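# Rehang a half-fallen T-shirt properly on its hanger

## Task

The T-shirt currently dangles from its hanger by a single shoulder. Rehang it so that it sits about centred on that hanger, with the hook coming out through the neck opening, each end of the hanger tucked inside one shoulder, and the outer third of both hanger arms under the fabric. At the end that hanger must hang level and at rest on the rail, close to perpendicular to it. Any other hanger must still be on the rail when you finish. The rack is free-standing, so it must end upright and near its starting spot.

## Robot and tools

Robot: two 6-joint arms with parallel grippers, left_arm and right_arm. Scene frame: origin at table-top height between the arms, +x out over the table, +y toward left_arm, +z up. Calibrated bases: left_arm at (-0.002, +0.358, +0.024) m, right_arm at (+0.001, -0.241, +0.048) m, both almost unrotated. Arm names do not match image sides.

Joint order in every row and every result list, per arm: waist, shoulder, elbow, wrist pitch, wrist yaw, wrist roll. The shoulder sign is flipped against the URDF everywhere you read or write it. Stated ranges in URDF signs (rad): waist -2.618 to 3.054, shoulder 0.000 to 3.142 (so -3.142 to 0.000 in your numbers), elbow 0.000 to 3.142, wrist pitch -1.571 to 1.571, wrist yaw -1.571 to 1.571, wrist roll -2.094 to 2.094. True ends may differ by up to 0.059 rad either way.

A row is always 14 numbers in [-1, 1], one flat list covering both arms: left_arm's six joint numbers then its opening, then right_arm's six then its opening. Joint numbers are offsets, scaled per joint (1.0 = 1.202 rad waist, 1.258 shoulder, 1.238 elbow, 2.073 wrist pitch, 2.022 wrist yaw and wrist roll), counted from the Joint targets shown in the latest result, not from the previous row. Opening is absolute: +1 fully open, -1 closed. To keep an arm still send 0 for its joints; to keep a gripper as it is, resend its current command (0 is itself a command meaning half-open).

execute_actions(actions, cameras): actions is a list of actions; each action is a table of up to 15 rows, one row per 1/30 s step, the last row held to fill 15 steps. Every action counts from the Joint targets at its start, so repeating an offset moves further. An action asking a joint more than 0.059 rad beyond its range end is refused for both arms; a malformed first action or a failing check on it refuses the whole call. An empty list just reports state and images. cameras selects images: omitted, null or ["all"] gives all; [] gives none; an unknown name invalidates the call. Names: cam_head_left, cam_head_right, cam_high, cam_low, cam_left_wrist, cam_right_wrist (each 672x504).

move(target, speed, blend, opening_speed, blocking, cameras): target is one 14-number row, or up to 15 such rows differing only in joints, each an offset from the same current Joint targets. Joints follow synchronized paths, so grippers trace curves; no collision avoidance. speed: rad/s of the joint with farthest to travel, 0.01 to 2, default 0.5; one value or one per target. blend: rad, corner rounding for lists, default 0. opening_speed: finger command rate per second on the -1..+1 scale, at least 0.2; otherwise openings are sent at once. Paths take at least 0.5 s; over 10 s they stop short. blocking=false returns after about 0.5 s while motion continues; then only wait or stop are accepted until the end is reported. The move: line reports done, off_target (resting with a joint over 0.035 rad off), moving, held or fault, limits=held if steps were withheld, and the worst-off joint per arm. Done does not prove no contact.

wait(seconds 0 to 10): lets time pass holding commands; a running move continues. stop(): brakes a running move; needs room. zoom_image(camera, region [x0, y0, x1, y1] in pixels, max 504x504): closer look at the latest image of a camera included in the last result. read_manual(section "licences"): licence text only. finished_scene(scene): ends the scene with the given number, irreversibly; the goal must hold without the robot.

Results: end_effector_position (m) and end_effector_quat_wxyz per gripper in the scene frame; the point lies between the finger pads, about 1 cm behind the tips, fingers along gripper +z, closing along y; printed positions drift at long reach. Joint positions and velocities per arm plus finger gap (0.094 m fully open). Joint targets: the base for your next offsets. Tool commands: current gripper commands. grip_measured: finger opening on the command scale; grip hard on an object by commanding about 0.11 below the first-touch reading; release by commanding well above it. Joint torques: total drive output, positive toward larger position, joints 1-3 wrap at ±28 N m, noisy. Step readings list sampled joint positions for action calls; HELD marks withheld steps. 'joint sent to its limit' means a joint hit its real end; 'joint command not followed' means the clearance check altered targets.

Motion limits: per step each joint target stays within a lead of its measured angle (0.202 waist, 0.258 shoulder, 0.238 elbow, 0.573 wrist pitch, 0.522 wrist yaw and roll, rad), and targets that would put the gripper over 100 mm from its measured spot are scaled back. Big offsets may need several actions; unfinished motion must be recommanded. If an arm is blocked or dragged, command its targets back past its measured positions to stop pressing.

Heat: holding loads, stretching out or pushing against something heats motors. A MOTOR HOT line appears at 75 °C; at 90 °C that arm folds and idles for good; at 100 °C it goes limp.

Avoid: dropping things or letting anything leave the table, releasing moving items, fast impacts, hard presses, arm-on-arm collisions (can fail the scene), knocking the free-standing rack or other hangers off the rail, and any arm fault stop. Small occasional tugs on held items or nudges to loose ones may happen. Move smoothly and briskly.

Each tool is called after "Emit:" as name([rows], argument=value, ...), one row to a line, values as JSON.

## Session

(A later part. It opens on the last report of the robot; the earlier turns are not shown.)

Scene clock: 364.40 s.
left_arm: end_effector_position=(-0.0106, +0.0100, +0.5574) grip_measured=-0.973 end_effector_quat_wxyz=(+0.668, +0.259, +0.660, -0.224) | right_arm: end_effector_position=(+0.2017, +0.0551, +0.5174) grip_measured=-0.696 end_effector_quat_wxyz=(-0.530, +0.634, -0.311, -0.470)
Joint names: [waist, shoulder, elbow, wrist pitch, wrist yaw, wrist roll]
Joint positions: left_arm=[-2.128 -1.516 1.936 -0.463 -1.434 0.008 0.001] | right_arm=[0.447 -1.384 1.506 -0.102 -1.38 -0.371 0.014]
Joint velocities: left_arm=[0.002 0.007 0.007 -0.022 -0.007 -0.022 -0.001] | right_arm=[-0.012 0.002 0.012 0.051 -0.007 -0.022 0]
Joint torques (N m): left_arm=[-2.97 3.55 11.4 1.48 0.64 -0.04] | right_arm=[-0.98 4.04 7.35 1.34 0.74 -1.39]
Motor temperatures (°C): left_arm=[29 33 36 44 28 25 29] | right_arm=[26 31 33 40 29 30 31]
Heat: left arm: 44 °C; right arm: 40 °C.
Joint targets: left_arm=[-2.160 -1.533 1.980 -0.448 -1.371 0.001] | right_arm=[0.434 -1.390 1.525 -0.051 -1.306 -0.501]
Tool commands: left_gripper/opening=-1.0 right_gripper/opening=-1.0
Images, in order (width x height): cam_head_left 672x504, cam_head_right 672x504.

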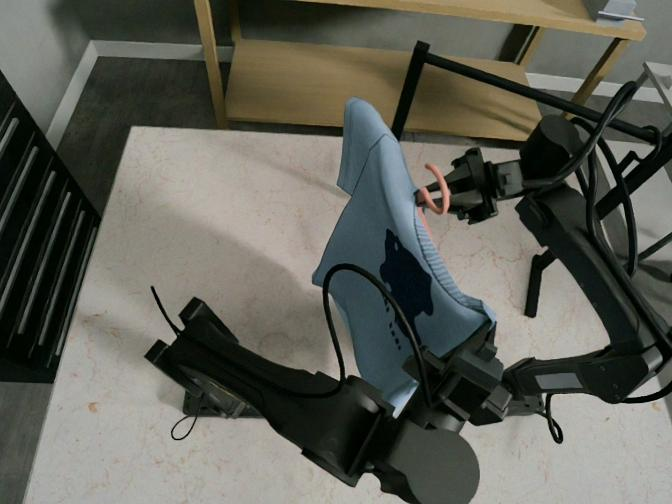

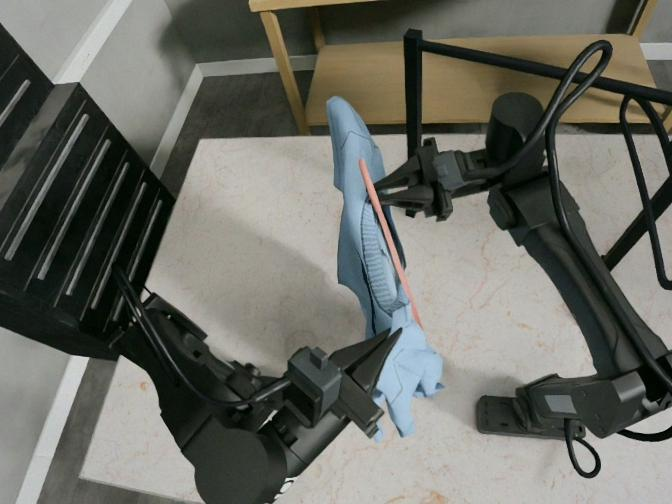

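Emit:
move([
  [0.0175,0.1971,-0.7916,0.453,0.012,0,-1,0,0,0,0,0,0.149,-1],
  [0.0433,0.0572,-0.6777,0.468,0.0163,0,-1,0,0,0,0,0,0.149,-1],
], speed=0.35, cameras=["cam_high","cam_left_wrist"])

Emit:
zoom_image(camera="cam_high", region=[340, 90, 540, 290])

Emit:
execute_actions(actions=[], cameras=["cam_head_right"])

Emit:
zoom_image(camera="cam_head_right", region=[310, 130, 490, 430])

Scene clock: 369.83 s.
left_arm: end_effector_position=(-0.0170, -0.0183, +0.4010) grip_measured=-0.973 end_effector_quat_wxyz=(+0.653, +0.177, +0.674, -0.297) | right_arm: end_effector_position=(+0.2024, +0.0553, +0.5174) grip_measured=-0.707 end_effector_quat_wxyz=(-0.481, +0.598, -0.375, -0.520)
Joint names: [waist, shoulder, elbow, wrist pitch, wrist yaw, wrist roll]
Joint positions: left_arm=[-2.097 -1.436 1.111 0.504 -1.415 0.008 0.001] | right_arm=[0.447 -1.384 1.506 -0.102 -1.375 -0.167 0.014]
Joint velocities: left_arm=[-0.012 0.012 -0.007 -0.007 0.051 0.037 -0.002] | right_arm=[0.007 0.022 -0.007 -0.037 -0.007 0.022 -0.001]
Joint torques (N m): left_arm=[-0.99 3.25 11.51 1.48 0.96 -0.03] | right_arm=[-0.96 4.07 7.35 1.35 0.68 -0.34]
Motor temperatures (°C): left_arm=[29 33 35 44 28 25 29] | right_arm=[26 31 33 40 29 30 31]
Heat: left arm: 44 °C; right arm: 40 °C.
Joint targets: left_arm=[-2.108 -1.461 1.141 0.522 -1.338 0.001] | right_arm=[0.434 -1.390 1.525 -0.051 -1.306 -0.199]
move: off_target (left_arm, right_arm); left_arm: the wrist yaw is farthest, 0.076 rad from its target; right_arm: the wrist yaw is farthest, 0.069 rad from its target
Images, in order (width x height): cam_high 672x504, cam_left_wrist 672x504.

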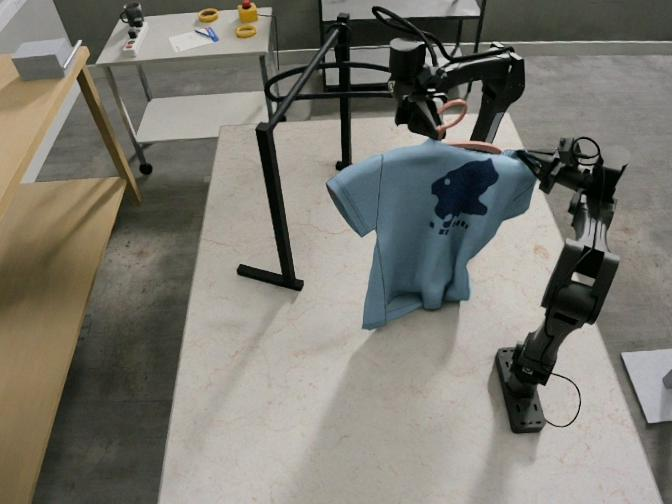

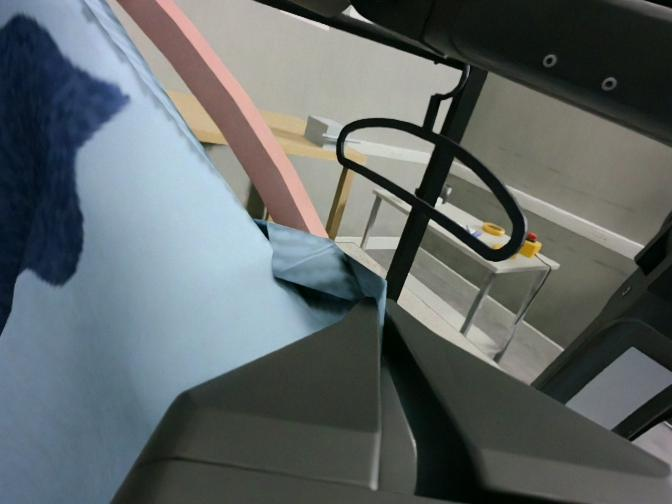

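Scaled by 2.520 from the camera's 672x504 image, which has a finer 960x720 frame.

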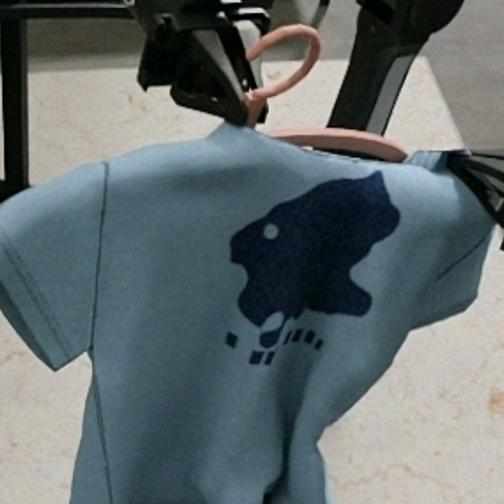

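Scene clock: 369.83 s.
left_arm: end_effector_position=(-0.0170, -0.0183, +0.4010) grip_measured=-0.973 end_effector_quat_wxyz=(+0.653, +0.177, +0.674, -0.297) | right_arm: end_effector_position=(+0.2024, +0.0553, +0.5174) grip_measured=-0.707 end_effector_quat_wxyz=(-0.481, +0.598, -0.375, -0.520)
Joint names: [waist, shoulder, elbow, wrist pitch, wrist yaw, wrist roll]
Joint positions: left_arm=[-2.097 -1.436 1.111 0.504 -1.415 0.008 0.001] | right_arm=[0.447 -1.384 1.506 -0.102 -1.375 -0.167 0.014]
Joint velocities: left_arm=[-0.012 0.012 -0.007 -0.007 0.051 0.037 -0.002] | right_arm=[0.007 0.022 -0.007 -0.037 -0.007 0.022 -0.001]
Joint torques (N m): left_arm=[-0.99 3.25 11.51 1.48 0.96 -0.03] | right_arm=[-0.96 4.07 7.35 1.35 0.68 -0.34]
Motor temperatures (°C): left_arm=[29 33 35 44 28 25 29] | right_arm=[26 31 33 40 29 30 31]
Heat: left arm: 44 °C; right arm: 40 °C.
Joint targets: left_arm=[-2.108 -1.461 1.141 0.522 -1.338 0.001] | right_arm=[0.434 -1.390 1.525 -0.051 -1.306 -0.199]
Tool commands: left_gripper/opening=-1.0 right_gripper/opening=-1.0
Images, in order (width x height): cam_head_right 672x504.

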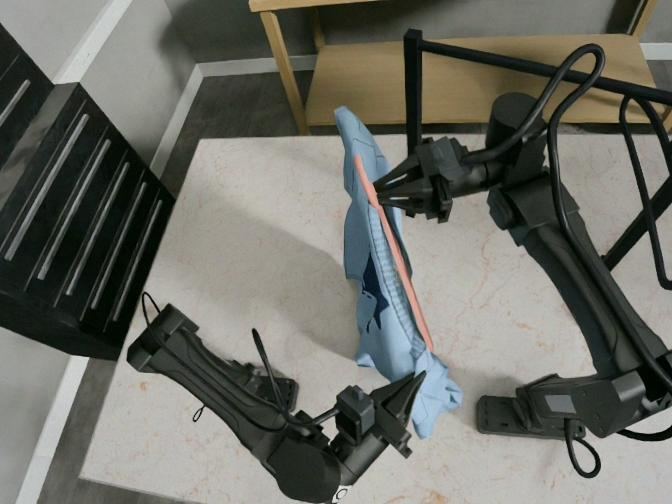

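Scaled by 1.680 from the camera's 672x504 image, which has a finer 960x720 frame.

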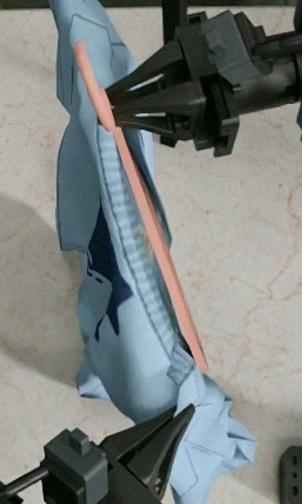

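Emit:
move(target=[-0.03,-0.04,0,0,0,0,-1,0,0,0,0,0.06,0,-1], speed=0.2, cameras=["cam_head_right"])

Emit:
zoom_image(camera="cam_head_right", region=[340, 190, 480, 430])

Scene clock: 371.30 s.
left_arm: end_effector_position=(-0.0285, -0.0272, +0.3875) grip_measured=-0.973 end_effector_quat_wxyz=(+0.654, +0.196, +0.671, -0.288) | right_arm: end_effector_position=(+0.2109, +0.0574, +0.5174) grip_measured=-0.708 end_effector_quat_wxyz=(-0.490, +0.585, -0.394, -0.512)
Joint names: [waist, shoulder, elbow, wrist pitch, wrist yaw, wrist roll]
Joint positions: left_arm=[-2.113 -1.479 1.111 0.508 -1.416 0.008 0.001] | right_arm=[0.447 -1.384 1.506 -0.104 -1.326 -0.152 0.014]
Joint velocities: left_arm=[0.002 0.017 -0.002 -0.051 -0.007 0.037 0] | right_arm=[-0.007 0.017 -0.002 0.007 0.051 0.022 0]
Joint torques (N m): left_arm=[-2.76 3.06 11.4 1.43 0.95 -0.02] | right_arm=[-0.95 4.08 7.36 1.37 1.42 -0.49]
Motor temperatures (°C): left_arm=[29 33 36 44 29 25 29] | right_arm=[26 31 33 40 29 30 31]
Heat: left arm: 44 °C; right arm: 40 °C.
Joint targets: left_arm=[-2.144 -1.511 1.141 0.522 -1.338 0.001] | right_arm=[0.434 -1.390 1.525 -0.051 -1.185 -0.199]
move: off_target (left_arm, right_arm); left_arm: the wrist yaw is farthest, 0.078 rad from its target; right_arm: the wrist yaw is farthest, 0.142 rad from its target
Images, in order (width x height): cam_head_right 672x504.

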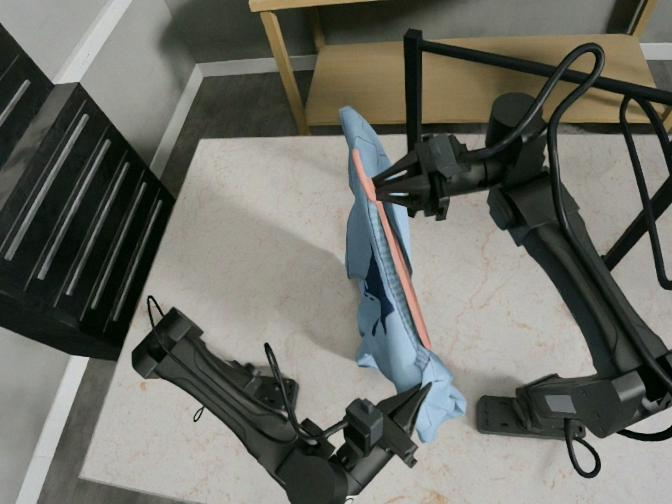

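Scaled by 2.100 from the camera's 672x504 image, which has a finer 960x720 frame.

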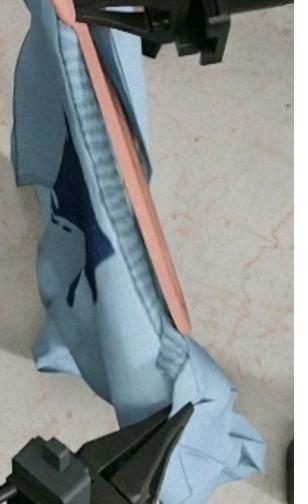

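Emit:
move(target=[0.095,-0.07,0.109,0.0015,0.0435,0,-1,0,0,0,0,0.0,0,-1], speed=0.2, cameras=["cam_head_right"])

Emit:
zoom_image(camera="cam_head_right", region=[340, 190, 480, 430])

Scene clock: 372.93 s.
left_arm: end_effector_position=(-0.0074, -0.0554, +0.4043) grip_measured=-0.973 end_effector_quat_wxyz=(+0.660, +0.163, +0.675, -0.286) | right_arm: end_effector_position=(+0.2139, +0.0580, +0.5174) grip_measured=-0.708 end_effector_quat_wxyz=(-0.493, +0.581, -0.400, -0.509)
Joint names: [waist, shoulder, elbow, wrist pitch, wrist yaw, wrist roll]
Joint positions: left_arm=[-2.02 -1.569 1.242 0.51 -1.375 0.008 0.001] | right_arm=[0.447 -1.384 1.506 -0.104 -1.309 -0.15 0.014]
Joint velocities: left_arm=[-0.002 0.002 -0.002 -0.022 -0.066 -0.081 0] | right_arm=[-0.012 -0.007 0.002 0.051 -0.037 0.081 -0.002]
Joint torques (N m): left_arm=[-0.91 4.07 12.03 1.46 1.51 -0.04] | right_arm=[-0.95 4.1 7.41 1.37 1.26 -0.51]
Motor temperatures (°C): left_arm=[29 33 36 44 29 25 29] | right_arm=[26 31 33 40 29 30 31]
Heat: left arm: 44 °C; right arm: 40 °C.
Joint targets: left_arm=[-2.030 -1.599 1.276 0.525 -1.250 0.001] | right_arm=[0.434 -1.390 1.525 -0.051 -1.185 -0.199]
move: off_target (left_arm, right_arm); left_arm: the wrist yaw is farthest, 0.125 rad from its target; right_arm: the wrist yaw is farthest, 0.124 rad from its target
Images, in order (width x height): cam_head_right 672x504.

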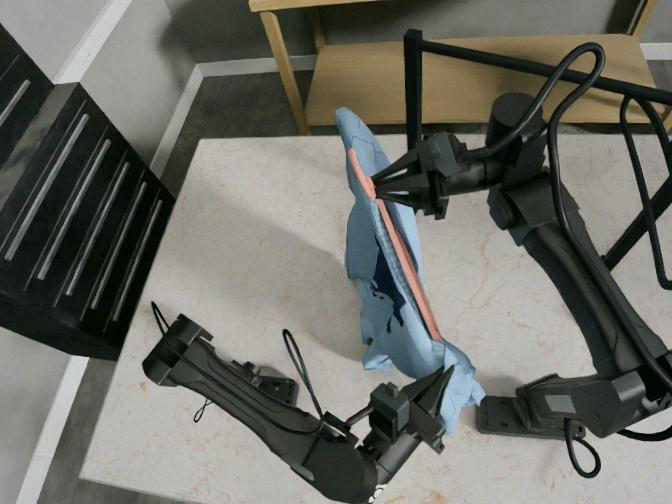

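Scaled by 2.100 from the camera's 672x504 image, which has a finer 960x720 frame.

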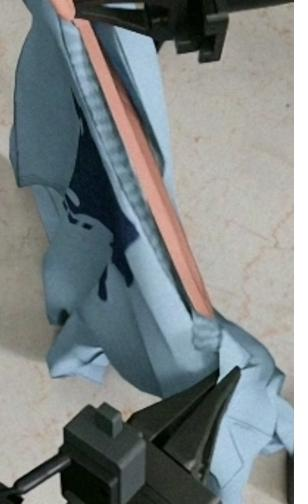

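Emit:
move(target=[-0.02,-0.11,0.714,-0.456,-0.007,0,-1,0,0,0,0,0.0,0,-1], speed=0.25, cameras=["cam_head_right","cam_left_wrist","cam_high"])

Emit:
zoom_image(camera="cam_head_right", region=[340, 190, 480, 430])

Emit:
zoom_image(camera="cam_high", region=[380, 90, 580, 290])

Scene clock: 377.73 s.
left_arm: end_effector_position=(-0.0049, -0.0468, +0.5531) grip_measured=-0.973 end_effector_quat_wxyz=(+0.672, +0.239, +0.667, -0.215) | right_arm: end_effector_position=(+0.2158, +0.0584, +0.5176) grip_measured=-0.708 end_effector_quat_wxyz=(-0.488, +0.572, -0.412, -0.514)
Joint names: [waist, shoulder, elbow, wrist pitch, wrist yaw, wrist roll]
Joint positions: left_arm=[-2.024 -1.714 2.119 -0.431 -1.375 0.008 0.001] | right_arm=[0.447 -1.384 1.506 -0.102 -1.299 -0.117 0.014]
Joint velocities: left_arm=[-0.012 0.002 0.002 0.037 -0.022 0.007 -0.001] | right_arm=[0.007 -0.002 -0.007 0.037 0.037 -0.095 0]
Joint torques (N m): left_arm=[-2.44 4.89 11.3 1.49 1.22 -0.03] | right_arm=[-0.96 4.08 7.41 1.38 1.14 -0.86]
Motor temperatures (°C): left_arm=[29 33 36 44 29 25 29] | right_arm=[26 31 33 40 30 30 31]
Heat: left arm: 44 °C; right arm: 40 °C.
Joint targets: left_arm=[-2.054 -1.738 2.160 -0.420 -1.264 0.001] | right_arm=[0.434 -1.390 1.525 -0.051 -1.185 -0.199]
move: off_target (left_arm, right_arm); left_arm: the wrist yaw is farthest, 0.110 rad from its target; right_arm: the wrist yaw is farthest, 0.114 rad from its target
Images, in order (width x height): cam_head_right 672x504, cam_high 672x504, cam_left_wrist 672x504.

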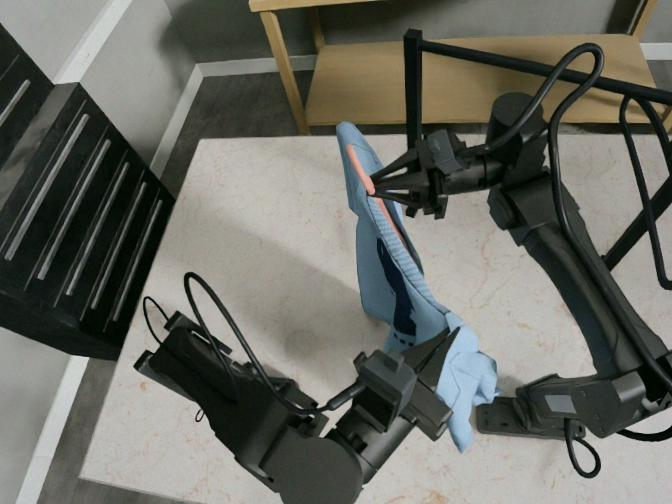

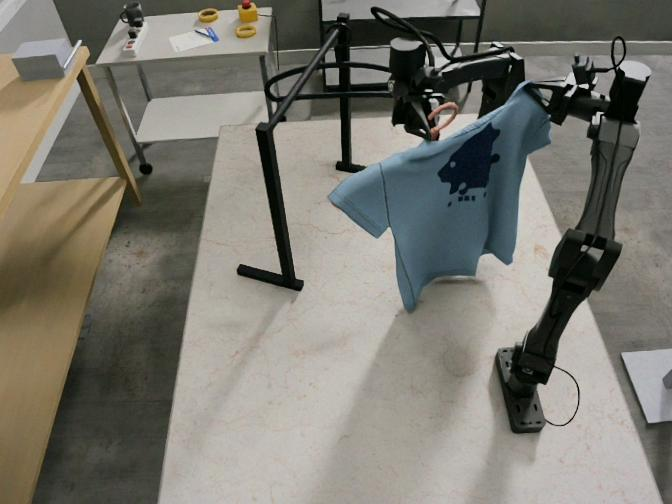

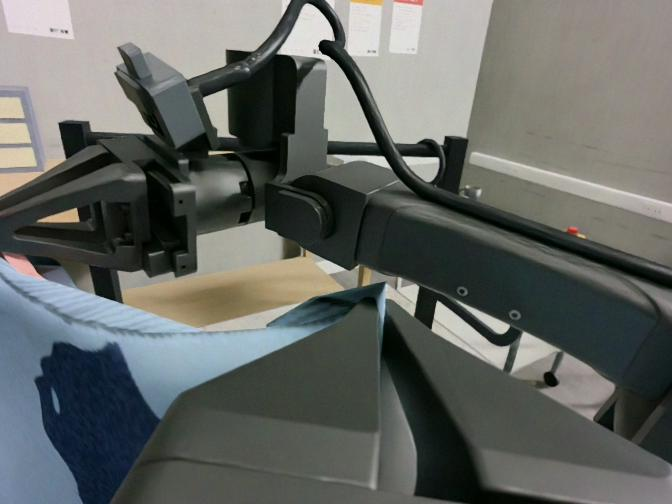

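Scaled by 2.100 from the camera's 672x504 image, which has a finer 960x720 frame.

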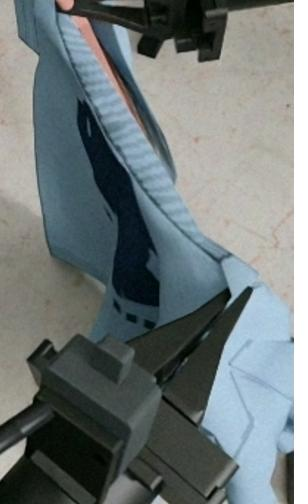

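Scaled by 2.520 from the camera's 672x504 image, which has a finer 960x720 frame.

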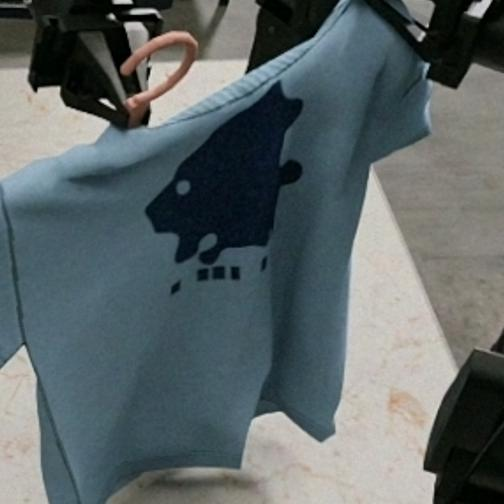

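Emit:
move(target=[0.217,0.438,-0.512,0.0386,0.106,0,-1,0,0,0,0,-0.06,0,-1], speed=0.25, cameras=["cam_head_right","cam_head_left","cam_high"])

Emit:
zoom_image(camera="cam_head_right", region=[340, 130, 480, 430])

Emit:
zoom_image(camera="cam_head_left", region=[330, 130, 530, 430])

Emit:
zoom_image(camera="cam_high", region=[340, 90, 540, 290])

Scene clock: 381.07 s.
left_arm: end_effector_position=(+0.0814, +0.0318, +0.5147) grip_measured=-0.973 end_effector_quat_wxyz=(+0.653, +0.286, +0.661, -0.234) | right_arm: end_effector_position=(+0.2167, +0.0570, +0.5178) grip_measured=-0.709 end_effector_quat_wxyz=(-0.501, +0.582, -0.398, -0.501)
Joint names: [waist, shoulder, elbow, wrist pitch, wrist yaw, wrist roll]
Joint positions: left_arm=[-1.798 -1.212 1.543 -0.404 -1.049 0 0.001] | right_arm=[0.441 -1.384 1.506 -0.101 -1.303 -0.166 0.014]
Joint velocities: left_arm=[0.002 0.007 0.002 -0.007 -0.125 -0.022 0.001] | right_arm=[-0.007 0.012 0.002 -0.007 -0.022 -0.007 0.001]
Joint torques (N m): left_arm=[0.47 4.68 6.3 2.22 -0.01 -0.04] | right_arm=[-0.53 4.11 7.39 1.36 -0.05 -0.35]
Motor temperatures (°C): left_arm=[29 33 35 44 29 25 29] | right_arm=[26 31 33 40 30 30 31]
Heat: left arm: 44 °C; right arm: 40 °C.
Joint targets: left_arm=[-1.793 -1.187 1.526 -0.340 -1.050 0.001] | right_arm=[0.434 -1.390 1.525 -0.051 -1.306 -0.199]
move: off_target (left_arm, right_arm); left_arm: the wrist pitch is farthest, 0.065 rad from its target; right_arm: the wrist pitch is farthest, 0.050 rad from its target
Images, in order (width x height): cam_head_left 672x504, cam_head_right 672x504, cam_high 672x504.

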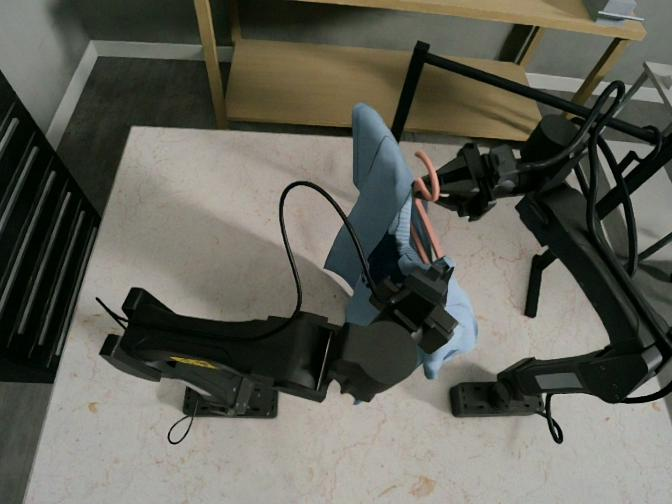

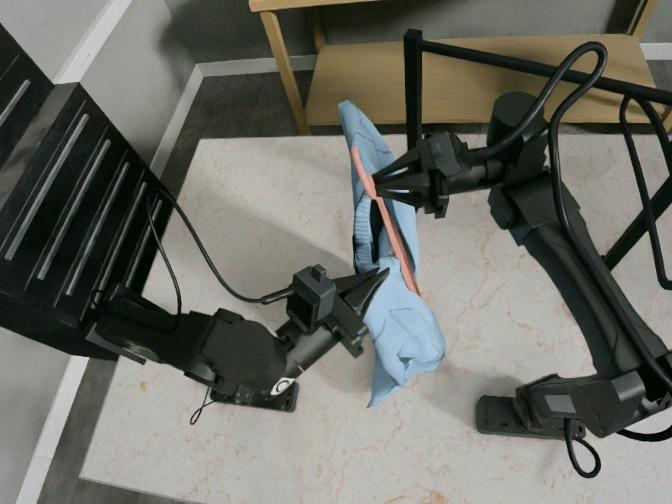

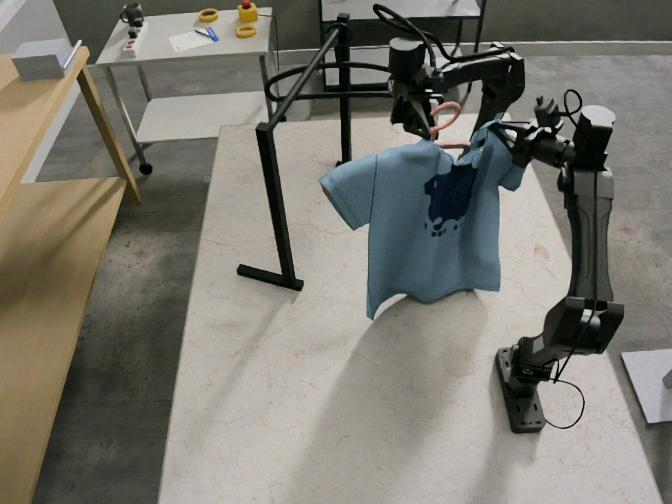

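Scaled by 1.680 from the camera's 672x504 image, which has a finer 960x720 frame.

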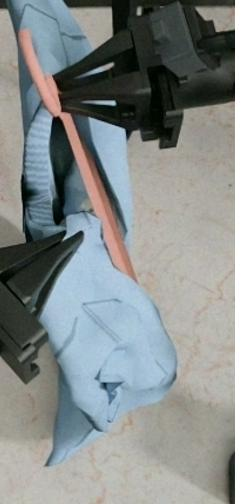

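Scaled by 1.680 from the camera's 672x504 image, which has a finer 960x720 frame.

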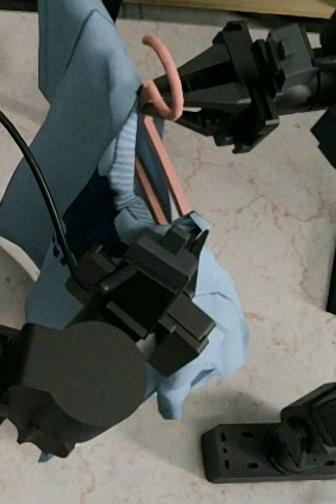

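Scaled by 2.520 from the camera's 672x504 image, which has a finer 960x720 frame.

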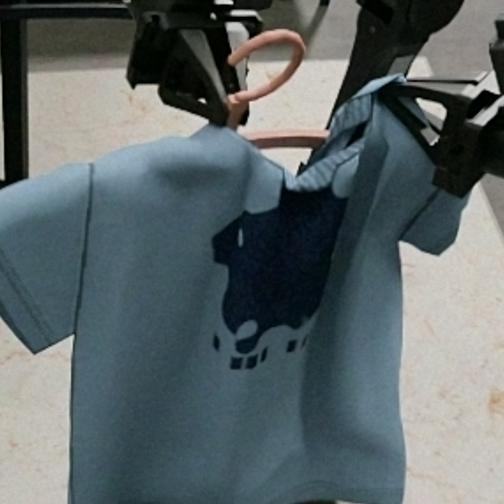

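Emit:
move(target=[0.067,0,-0.065,0.03,0.04,0,-1,0,0,0,0,0,0,-1], speed=0.15, cameras=["cam_left_wrist","cam_high"])

Emit:
zoom_image(camera="cam_high", region=[340, 90, 540, 290])

Scene clock: 382.33 s.
left_arm: end_effector_position=(+0.0966, +0.0196, +0.4967) grip_measured=-0.973 end_effector_quat_wxyz=(+0.652, +0.285, +0.663, -0.232) | right_arm: end_effector_position=(+0.2168, +0.0564, +0.5178) grip_measured=-0.711 end_effector_quat_wxyz=(-0.505, +0.585, -0.393, -0.498)
Joint names: [waist, shoulder, elbow, wrist pitch, wrist yaw, wrist roll]
Joint positions: left_arm=[-1.719 -1.212 1.465 -0.329 -0.973 0 0.001] | right_arm=[0.439 -1.384 1.506 -0.101 -1.306 -0.181 0.014]
Joint velocities: left_arm=[-0.022 -0.012 -0.007 0.007 -0.037 0.007 -0.002] | right_arm=[-0.002 -0.002 0.007 0.022 0.051 -0.095 0]
Joint torques (N m): left_arm=[0.61 4.9 6.13 2.13 0.08 -0.06] | right_arm=[-0.39 4.1 7.39 1.36 -0.02 -0.19]
Motor temperatures (°C): left_arm=[29 33 35 45 29 25 29] | right_arm=[26 31 33 40 29 30 31]
Heat: left arm: 45 °C; right arm: 40 °C.
Joint targets: left_arm=[-1.713 -1.187 1.446 -0.278 -0.969 0.001] | right_arm=[0.434 -1.390 1.525 -0.051 -1.306 -0.199]
move: off_target (left_arm, right_arm); left_arm: the wrist pitch is farthest, 0.052 rad from its target; right_arm: the wrist pitch is farthest, 0.050 rad from its target
Images, in order (width x height): cam_high 672x504, cam_left_wrist 672x504.

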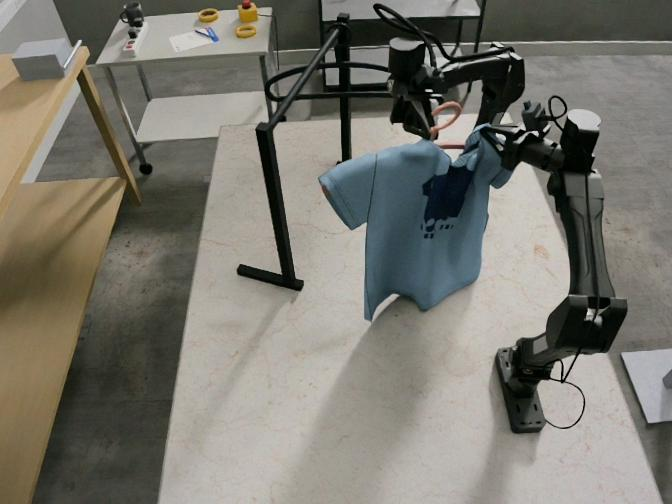

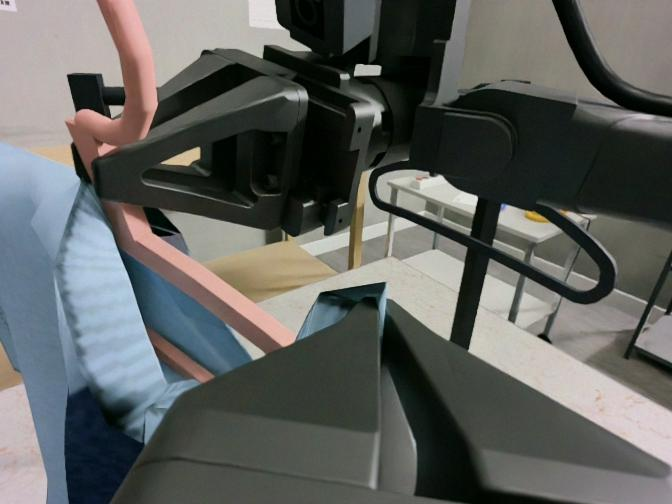

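Scaled by 2.520 from the camera's 672x504 image, which has a finer 960x720 frame.

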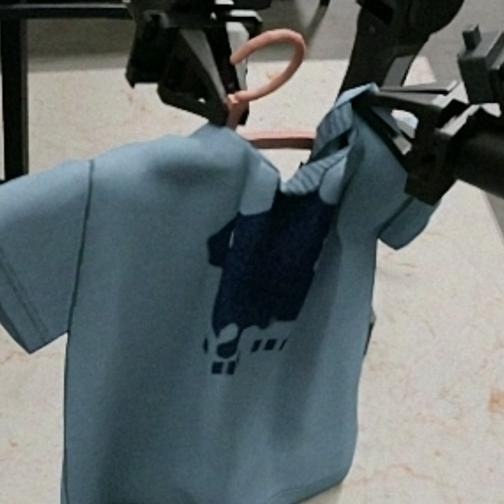

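Emit:
move(target=[0.03,0,-0.065,0.03,0.02,0,-1,0,0,0,0,0,0,-1], speed=0.15, cameras=["cam_left_wrist"])

Emit:
move(target=[0,0,0,0,0,0,0.3,0,0,0,0,0,0,-1], opening_speed=0.6, cameras=["cam_left_wrist","cam_high"])

Emit:
zoom_image(camera="cam_high", region=[340, 90, 540, 290])

Scene clock: 383.63 s.
left_arm: end_effector_position=(+0.1032, +0.0118, +0.4809) grip_measured=-0.973 end_effector_quat_wxyz=(+0.651, +0.283, +0.664, -0.235) | right_arm: end_effector_position=(+0.2173, +0.0558, +0.5178) grip_measured=-0.711 end_effector_quat_wxyz=(-0.510, +0.589, -0.388, -0.493)
Joint names: [waist, shoulder, elbow, wrist pitch, wrist yaw, wrist roll]
Joint positions: left_arm=[-1.684 -1.206 1.389 -0.253 -0.936 0 0.001] | right_arm=[0.436 -1.384 1.506 -0.101 -1.308 -0.199 0.014]
Joint velocities: left_arm=[-0.012 0.012 -0.012 -0.051 0.037 -0.022 0] | right_arm=[-0.002 -0.002 -0.007 0.007 -0.037 0.022 -0.001]
Joint torques (N m): left_arm=[0.69 4.41 6.15 1.98 0.08 0.01] | right_arm=[-0.14 4.1 7.39 1.36 0 -0.07]
Motor temperatures (°C): left_arm=[29 33 35 45 29 25 29] | right_arm=[26 31 33 40 29 30 31]
Heat: left arm: 45 °C; right arm: 40 °C.
Joint targets: left_arm=[-1.677 -1.187 1.365 -0.216 -0.929 0.001] | right_arm=[0.434 -1.390 1.525 -0.051 -1.306 -0.199]
move: off_target (left_arm, right_arm); left_arm: the wrist pitch is farthest, 0.037 rad from its target; right_arm: the wrist pitch is farthest, 0.050 rad from its target
Images, in order (width x height): cam_left_wrist 672x504.

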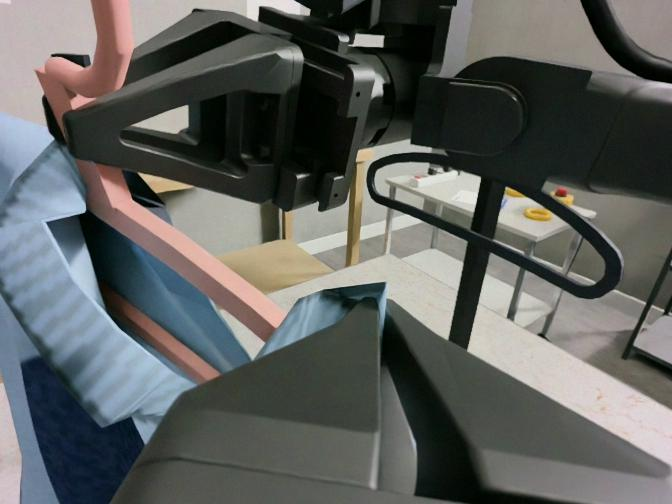

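Scene clock: 386.00 s.
left_arm: end_effector_position=(+0.1035, +0.0115, +0.4822) grip_measured=+0.297 end_effector_quat_wxyz=(+0.652, +0.282, +0.663, -0.238) | right_arm: end_effector_position=(+0.2171, +0.0557, +0.5178) grip_measured=-0.711 end_effector_quat_wxyz=(-0.507, +0.588, -0.390, -0.495)
Joint names: [waist, shoulder, elbow, wrist pitch, wrist yaw, wrist roll]
Joint positions: left_arm=[-1.682 -1.206 1.389 -0.245 -0.933 0.002 0.061] | right_arm=[0.436 -1.384 1.506 -0.101 -1.309 -0.192 0.014]
Joint velocities: left_arm=[0.012 0.007 -0.002 -0.022 0.022 -0.066 -0.001] | right_arm=[0.017 0.002 0.012 0.007 0.007 0.007 0.001]
Joint torques (N m): left_arm=[0.58 4.63 6.35 1.96 0.08 0.03] | right_arm=[-0.17 4.12 7.39 1.35 0.01 -0.07]
Motor temperatures (°C): left_arm=[29 33 35 45 29 25 29] | right_arm=[26 31 33 40 29 30 31]
Heat: left arm: 45 °C; right arm: 40 °C.
Joint targets: left_arm=[-1.677 -1.187 1.365 -0.216 -0.929 0.001] | right_arm=[0.434 -1.390 1.525 -0.051 -1.306 -0.199]
move: off_target (right_arm); right_arm: the wrist pitch is farthest, 0.050 rad from its target
Images, in order (width x height): cam_high 672x504, cam_left_wrist 672x504.

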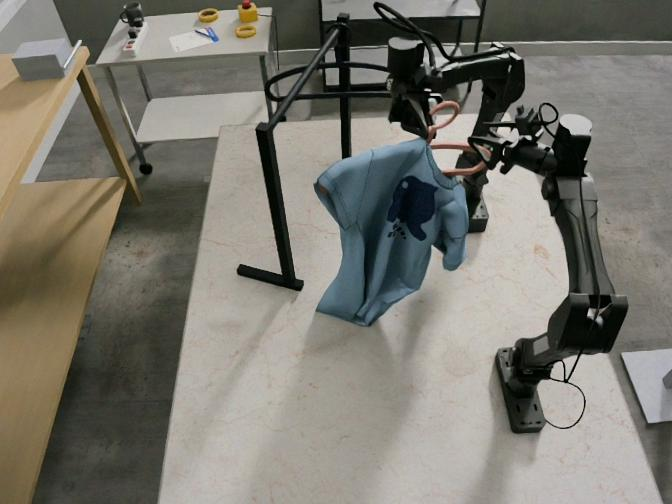

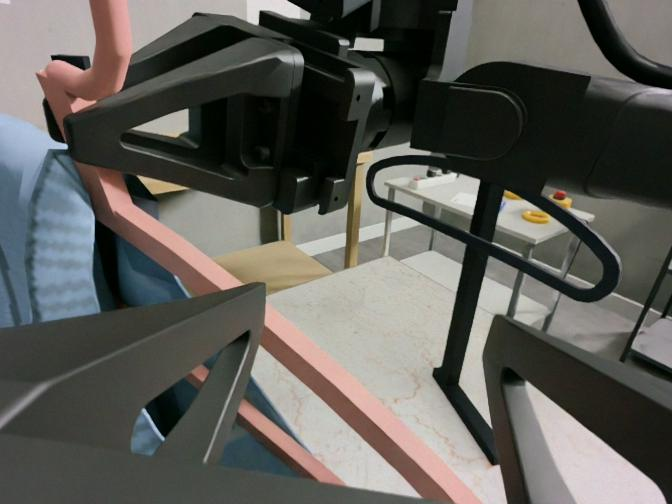

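Scaled by 2.520 from the camera's 672x504 image, which has a finer 960x720 frame.

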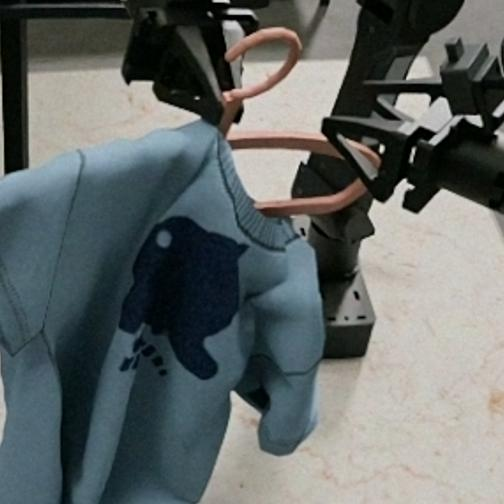

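Emit:
move([
  [-0.384,-0.128,0.1656,-0.001,-0.2206,0,0.3,0,0,0,0,0,0,-1],
  [-0.384,-0.0779,-0.2948,0.341,-0.2067,0,0.3,0,0,0,0,0,0,-1],
  [-0.192,-0.143,-0.58,0.616,-0.158,0,0.3,0,0,0,0,0,0,-1],
], speed=0.6, blend=0.05, cameras=["cam_left_wrist","cam_high","cam_head_left"])

Emit:
zoom_image(camera="cam_high", region=[310, 90, 510, 290])

Emit:
zoom_image(camera="cam_head_left", region=[310, 90, 490, 350])

Scene clock: 391.50 s.
left_arm: end_effector_position=(+0.0563, +0.0116, +0.3349) grip_measured=+0.297 end_effector_quat_wxyz=(+0.658, +0.096, +0.663, -0.344) | right_arm: end_effector_position=(+0.2171, +0.0557, +0.5178) grip_measured=-0.711 end_effector_quat_wxyz=(-0.507, +0.588, -0.390, -0.495)
Joint names: [waist, shoulder, elbow, wrist pitch, wrist yaw, wrist roll]
Joint positions: left_arm=[-1.911 -1.354 0.669 1.037 -1.27 0 0.061] | right_arm=[0.436 -1.384 1.506 -0.101 -1.309 -0.192 0.014]
Joint velocities: left_arm=[-0.012 0.002 -0.002 0.007 -0.037 0.022 0] | right_arm=[0.002 -0.002 -0.002 -0.022 -0.007 -0.066 0]
Joint torques (N m): left_arm=[0.14 3.22 6.08 1.52 0.4 0] | right_arm=[-0.14 4.11 7.39 1.36 0.01 -0.08]
Motor temperatures (°C): left_arm=[29 33 35 45 29 25 29] | right_arm=[26 31 33 40 29 30 31]
Heat: left arm: 45 °C; right arm: 40 °C.
Joint targets: left_arm=[-1.908 -1.366 0.647 1.061 -1.248 0.001] | right_arm=[0.434 -1.390 1.525 -0.051 -1.306 -0.199]
move: off_target (right_arm); right_arm: the wrist pitch is farthest, 0.050 rad from its target
Images, in order (width x height): cam_head_left 672x504, cam_high 672x504, cam_left_wrist 672x504.

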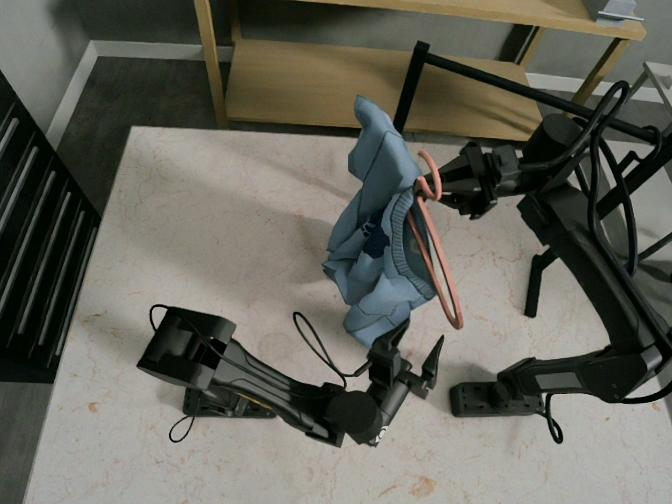

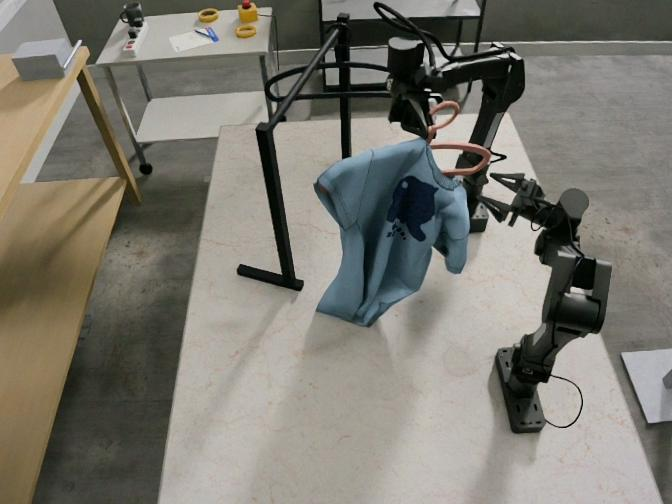

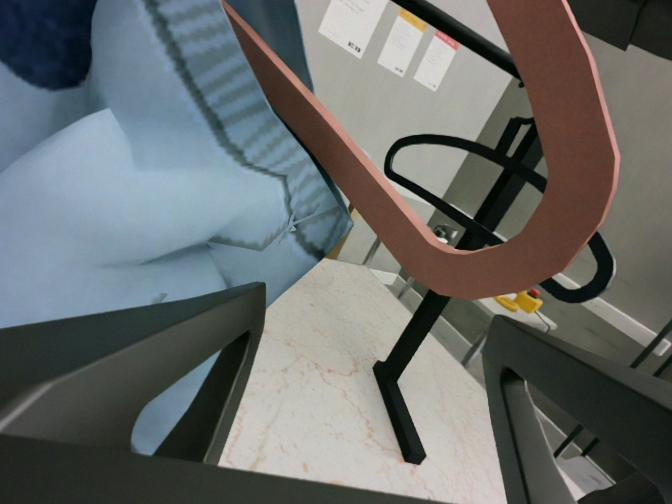

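Scaled by 2.520 from the camera's 672x504 image, which has a finer 960x720 frame.

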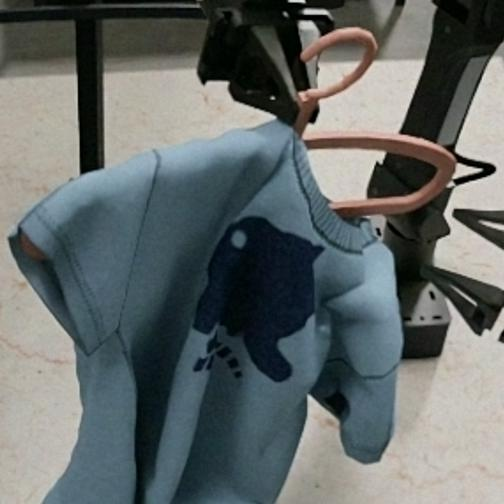

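Scaled by 1.938 from the camera's 672x504 image, which has a finer 960x720 frame.

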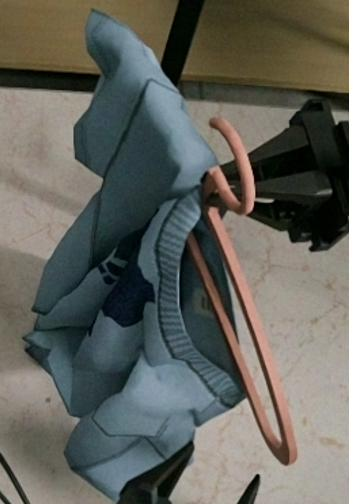

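Emit:
move(target=[0.11,-0.0485,0.047,0.001,0.047,0,1,0,0,0,0,0,0,-1], speed=0.2, cameras=["cam_left_wrist","cam_head_left"])

Emit:
zoom_image(camera="cam_head_left", region=[310, 160, 490, 360])

Scene clock: 394.03 s.
left_arm: end_effector_position=(+0.0896, -0.0026, +0.3255) grip_measured=+0.997 end_effector_quat_wxyz=(+0.677, +0.103, +0.657, -0.317) | right_arm: end_effector_position=(+0.2184, +0.0564, +0.5165) grip_measured=-0.711 end_effector_quat_wxyz=(-0.506, +0.587, -0.391, -0.496)
Joint names: [waist, shoulder, elbow, wrist pitch, wrist yaw, wrist roll]
Joint positions: left_arm=[-1.78 -1.412 0.676 1.041 -1.174 0 0.094] | right_arm=[0.436 -1.388 1.506 -0.101 -1.309 -0.192 0.014]
Joint velocities: left_arm=[-0.007 -0.002 -0.012 0.007 0.022 -0.051 0] | right_arm=[-0.007 -0.002 0.002 -0.066 -0.007 0.007 0.001]
Joint torques (N m): left_arm=[0.38 3.38 10.92 1.56 0.41 0.02] | right_arm=[-0.16 4.45 7.38 1.36 0.01 -0.07]
Motor temperatures (°C): left_arm=[29 33 35 44 29 25 29] | right_arm=[26 31 33 40 29 30 31]
Heat: left arm: 44 °C; right arm: 40 °C.
Joint targets: left_arm=[-1.775 -1.428 0.706 1.063 -1.153 0.001] | right_arm=[0.434 -1.390 1.525 -0.051 -1.306 -0.199]
move: off_target (right_arm); right_arm: the wrist pitch is farthest, 0.050 rad from its target
Images, in order (width x height): cam_head_left 672x504, cam_left_wrist 672x504.

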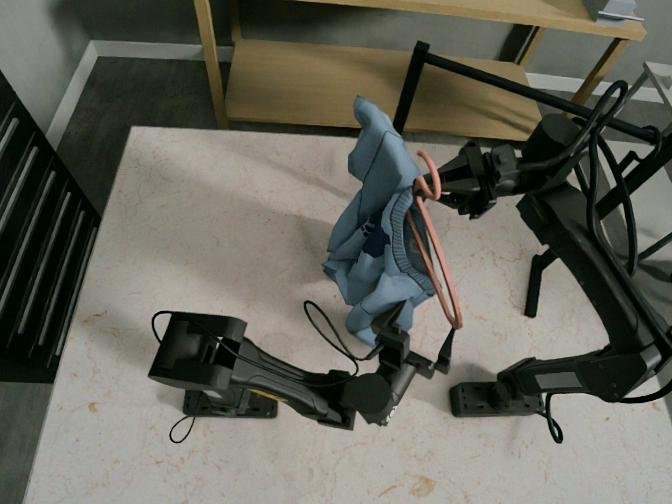

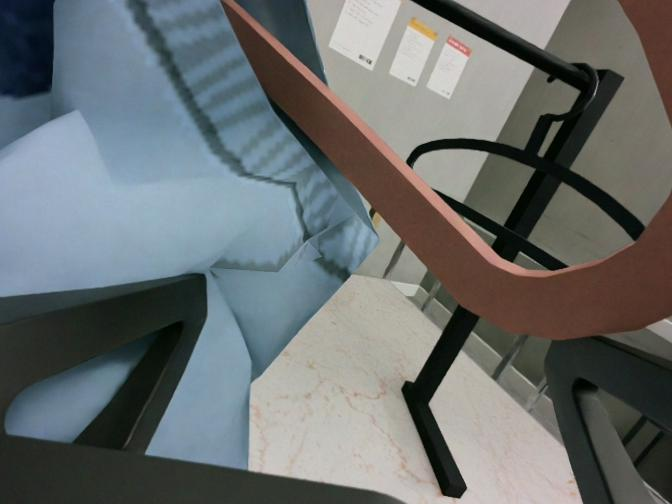

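Scaled by 2.520 from the camera's 672x504 image, which has a finer 960x720 frame.

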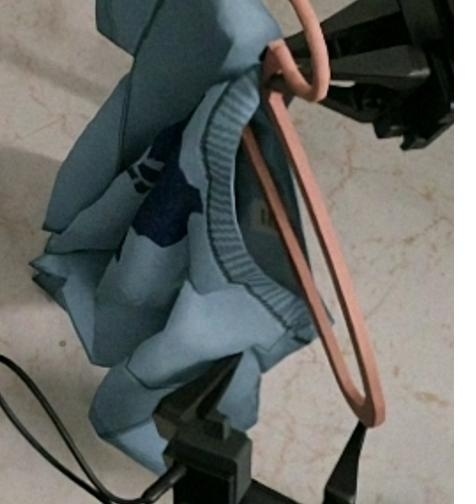

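Emit:
move(target=[0.09,-0.0397,0.08,-0.023,0.039,0,1,0,0,0,0,0,0,-1], speed=0.15, cameras=["cam_left_wrist","cam_head_left"])

Emit:
zoom_image(camera="cam_head_left", region=[310, 160, 490, 360])

Scene clock: 396.93 s.
left_arm: end_effector_position=(+0.1092, -0.0267, +0.3390) grip_measured=+0.997 end_effector_quat_wxyz=(+0.686, +0.113, +0.643, -0.320) | right_arm: end_effector_position=(+0.2223, +0.0561, +0.5182) grip_measured=-0.712 end_effector_quat_wxyz=(-0.515, +0.585, -0.392, -0.488)
Joint names: [waist, shoulder, elbow, wrist pitch, wrist yaw, wrist roll]
Joint positions: left_arm=[-1.688 -1.47 0.759 1.018 -1.06 0.008 0.094] | right_arm=[0.432 -1.388 1.506 -0.087 -1.293 -0.192 0.014]
Joint velocities: left_arm=[0.002 -0.007 -0.017 0.022 -0.022 -0.095 0] | right_arm=[0.007 -0.012 -0.002 -0.022 -0.022 0.037 -0.001]
Joint torques (N m): left_arm=[1.73 4.49 12.52 1.36 0.09 -0.01] | right_arm=[0.09 4.51 7.42 1.23 -0.08 -0.07]
Motor temperatures (°C): left_arm=[29 33 35 44 29 25 29] | right_arm=[26 31 33 40 29 30 31]
Heat: left arm: 44 °C; right arm: 40 °C.
Joint targets: left_arm=[-1.667 -1.478 0.804 1.016 -1.074 0.001] | right_arm=[0.434 -1.390 1.525 -0.051 -1.306 -0.199]
move: off_target (left_arm, right_arm); left_arm: the elbow is farthest, 0.046 rad from its target; right_arm: the wrist pitch is farthest, 0.036 rad from its target
Images, in order (width x height): cam_head_left 672x504, cam_left_wrist 672x504.

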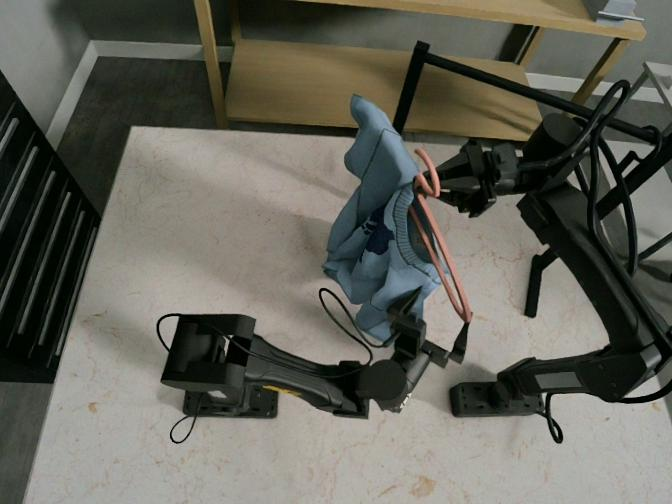

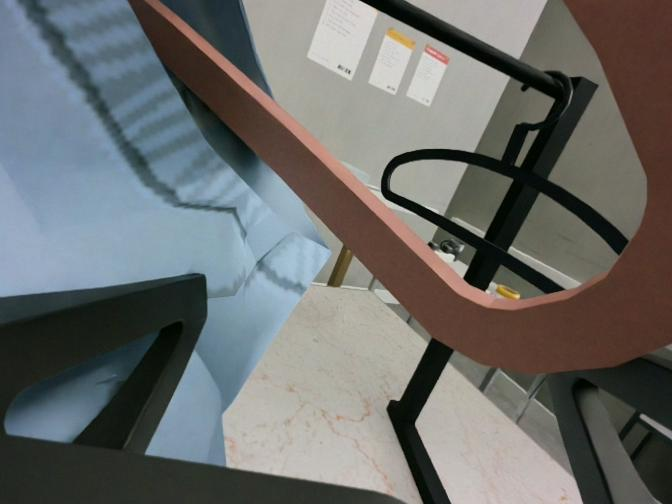

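Scaled by 2.520 from the camera's 672x504 image, which has a finer 960x720 frame.

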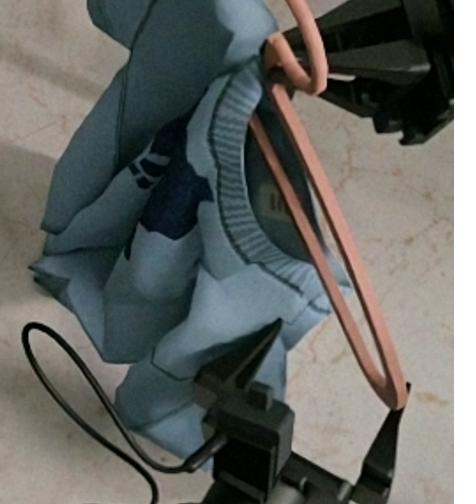

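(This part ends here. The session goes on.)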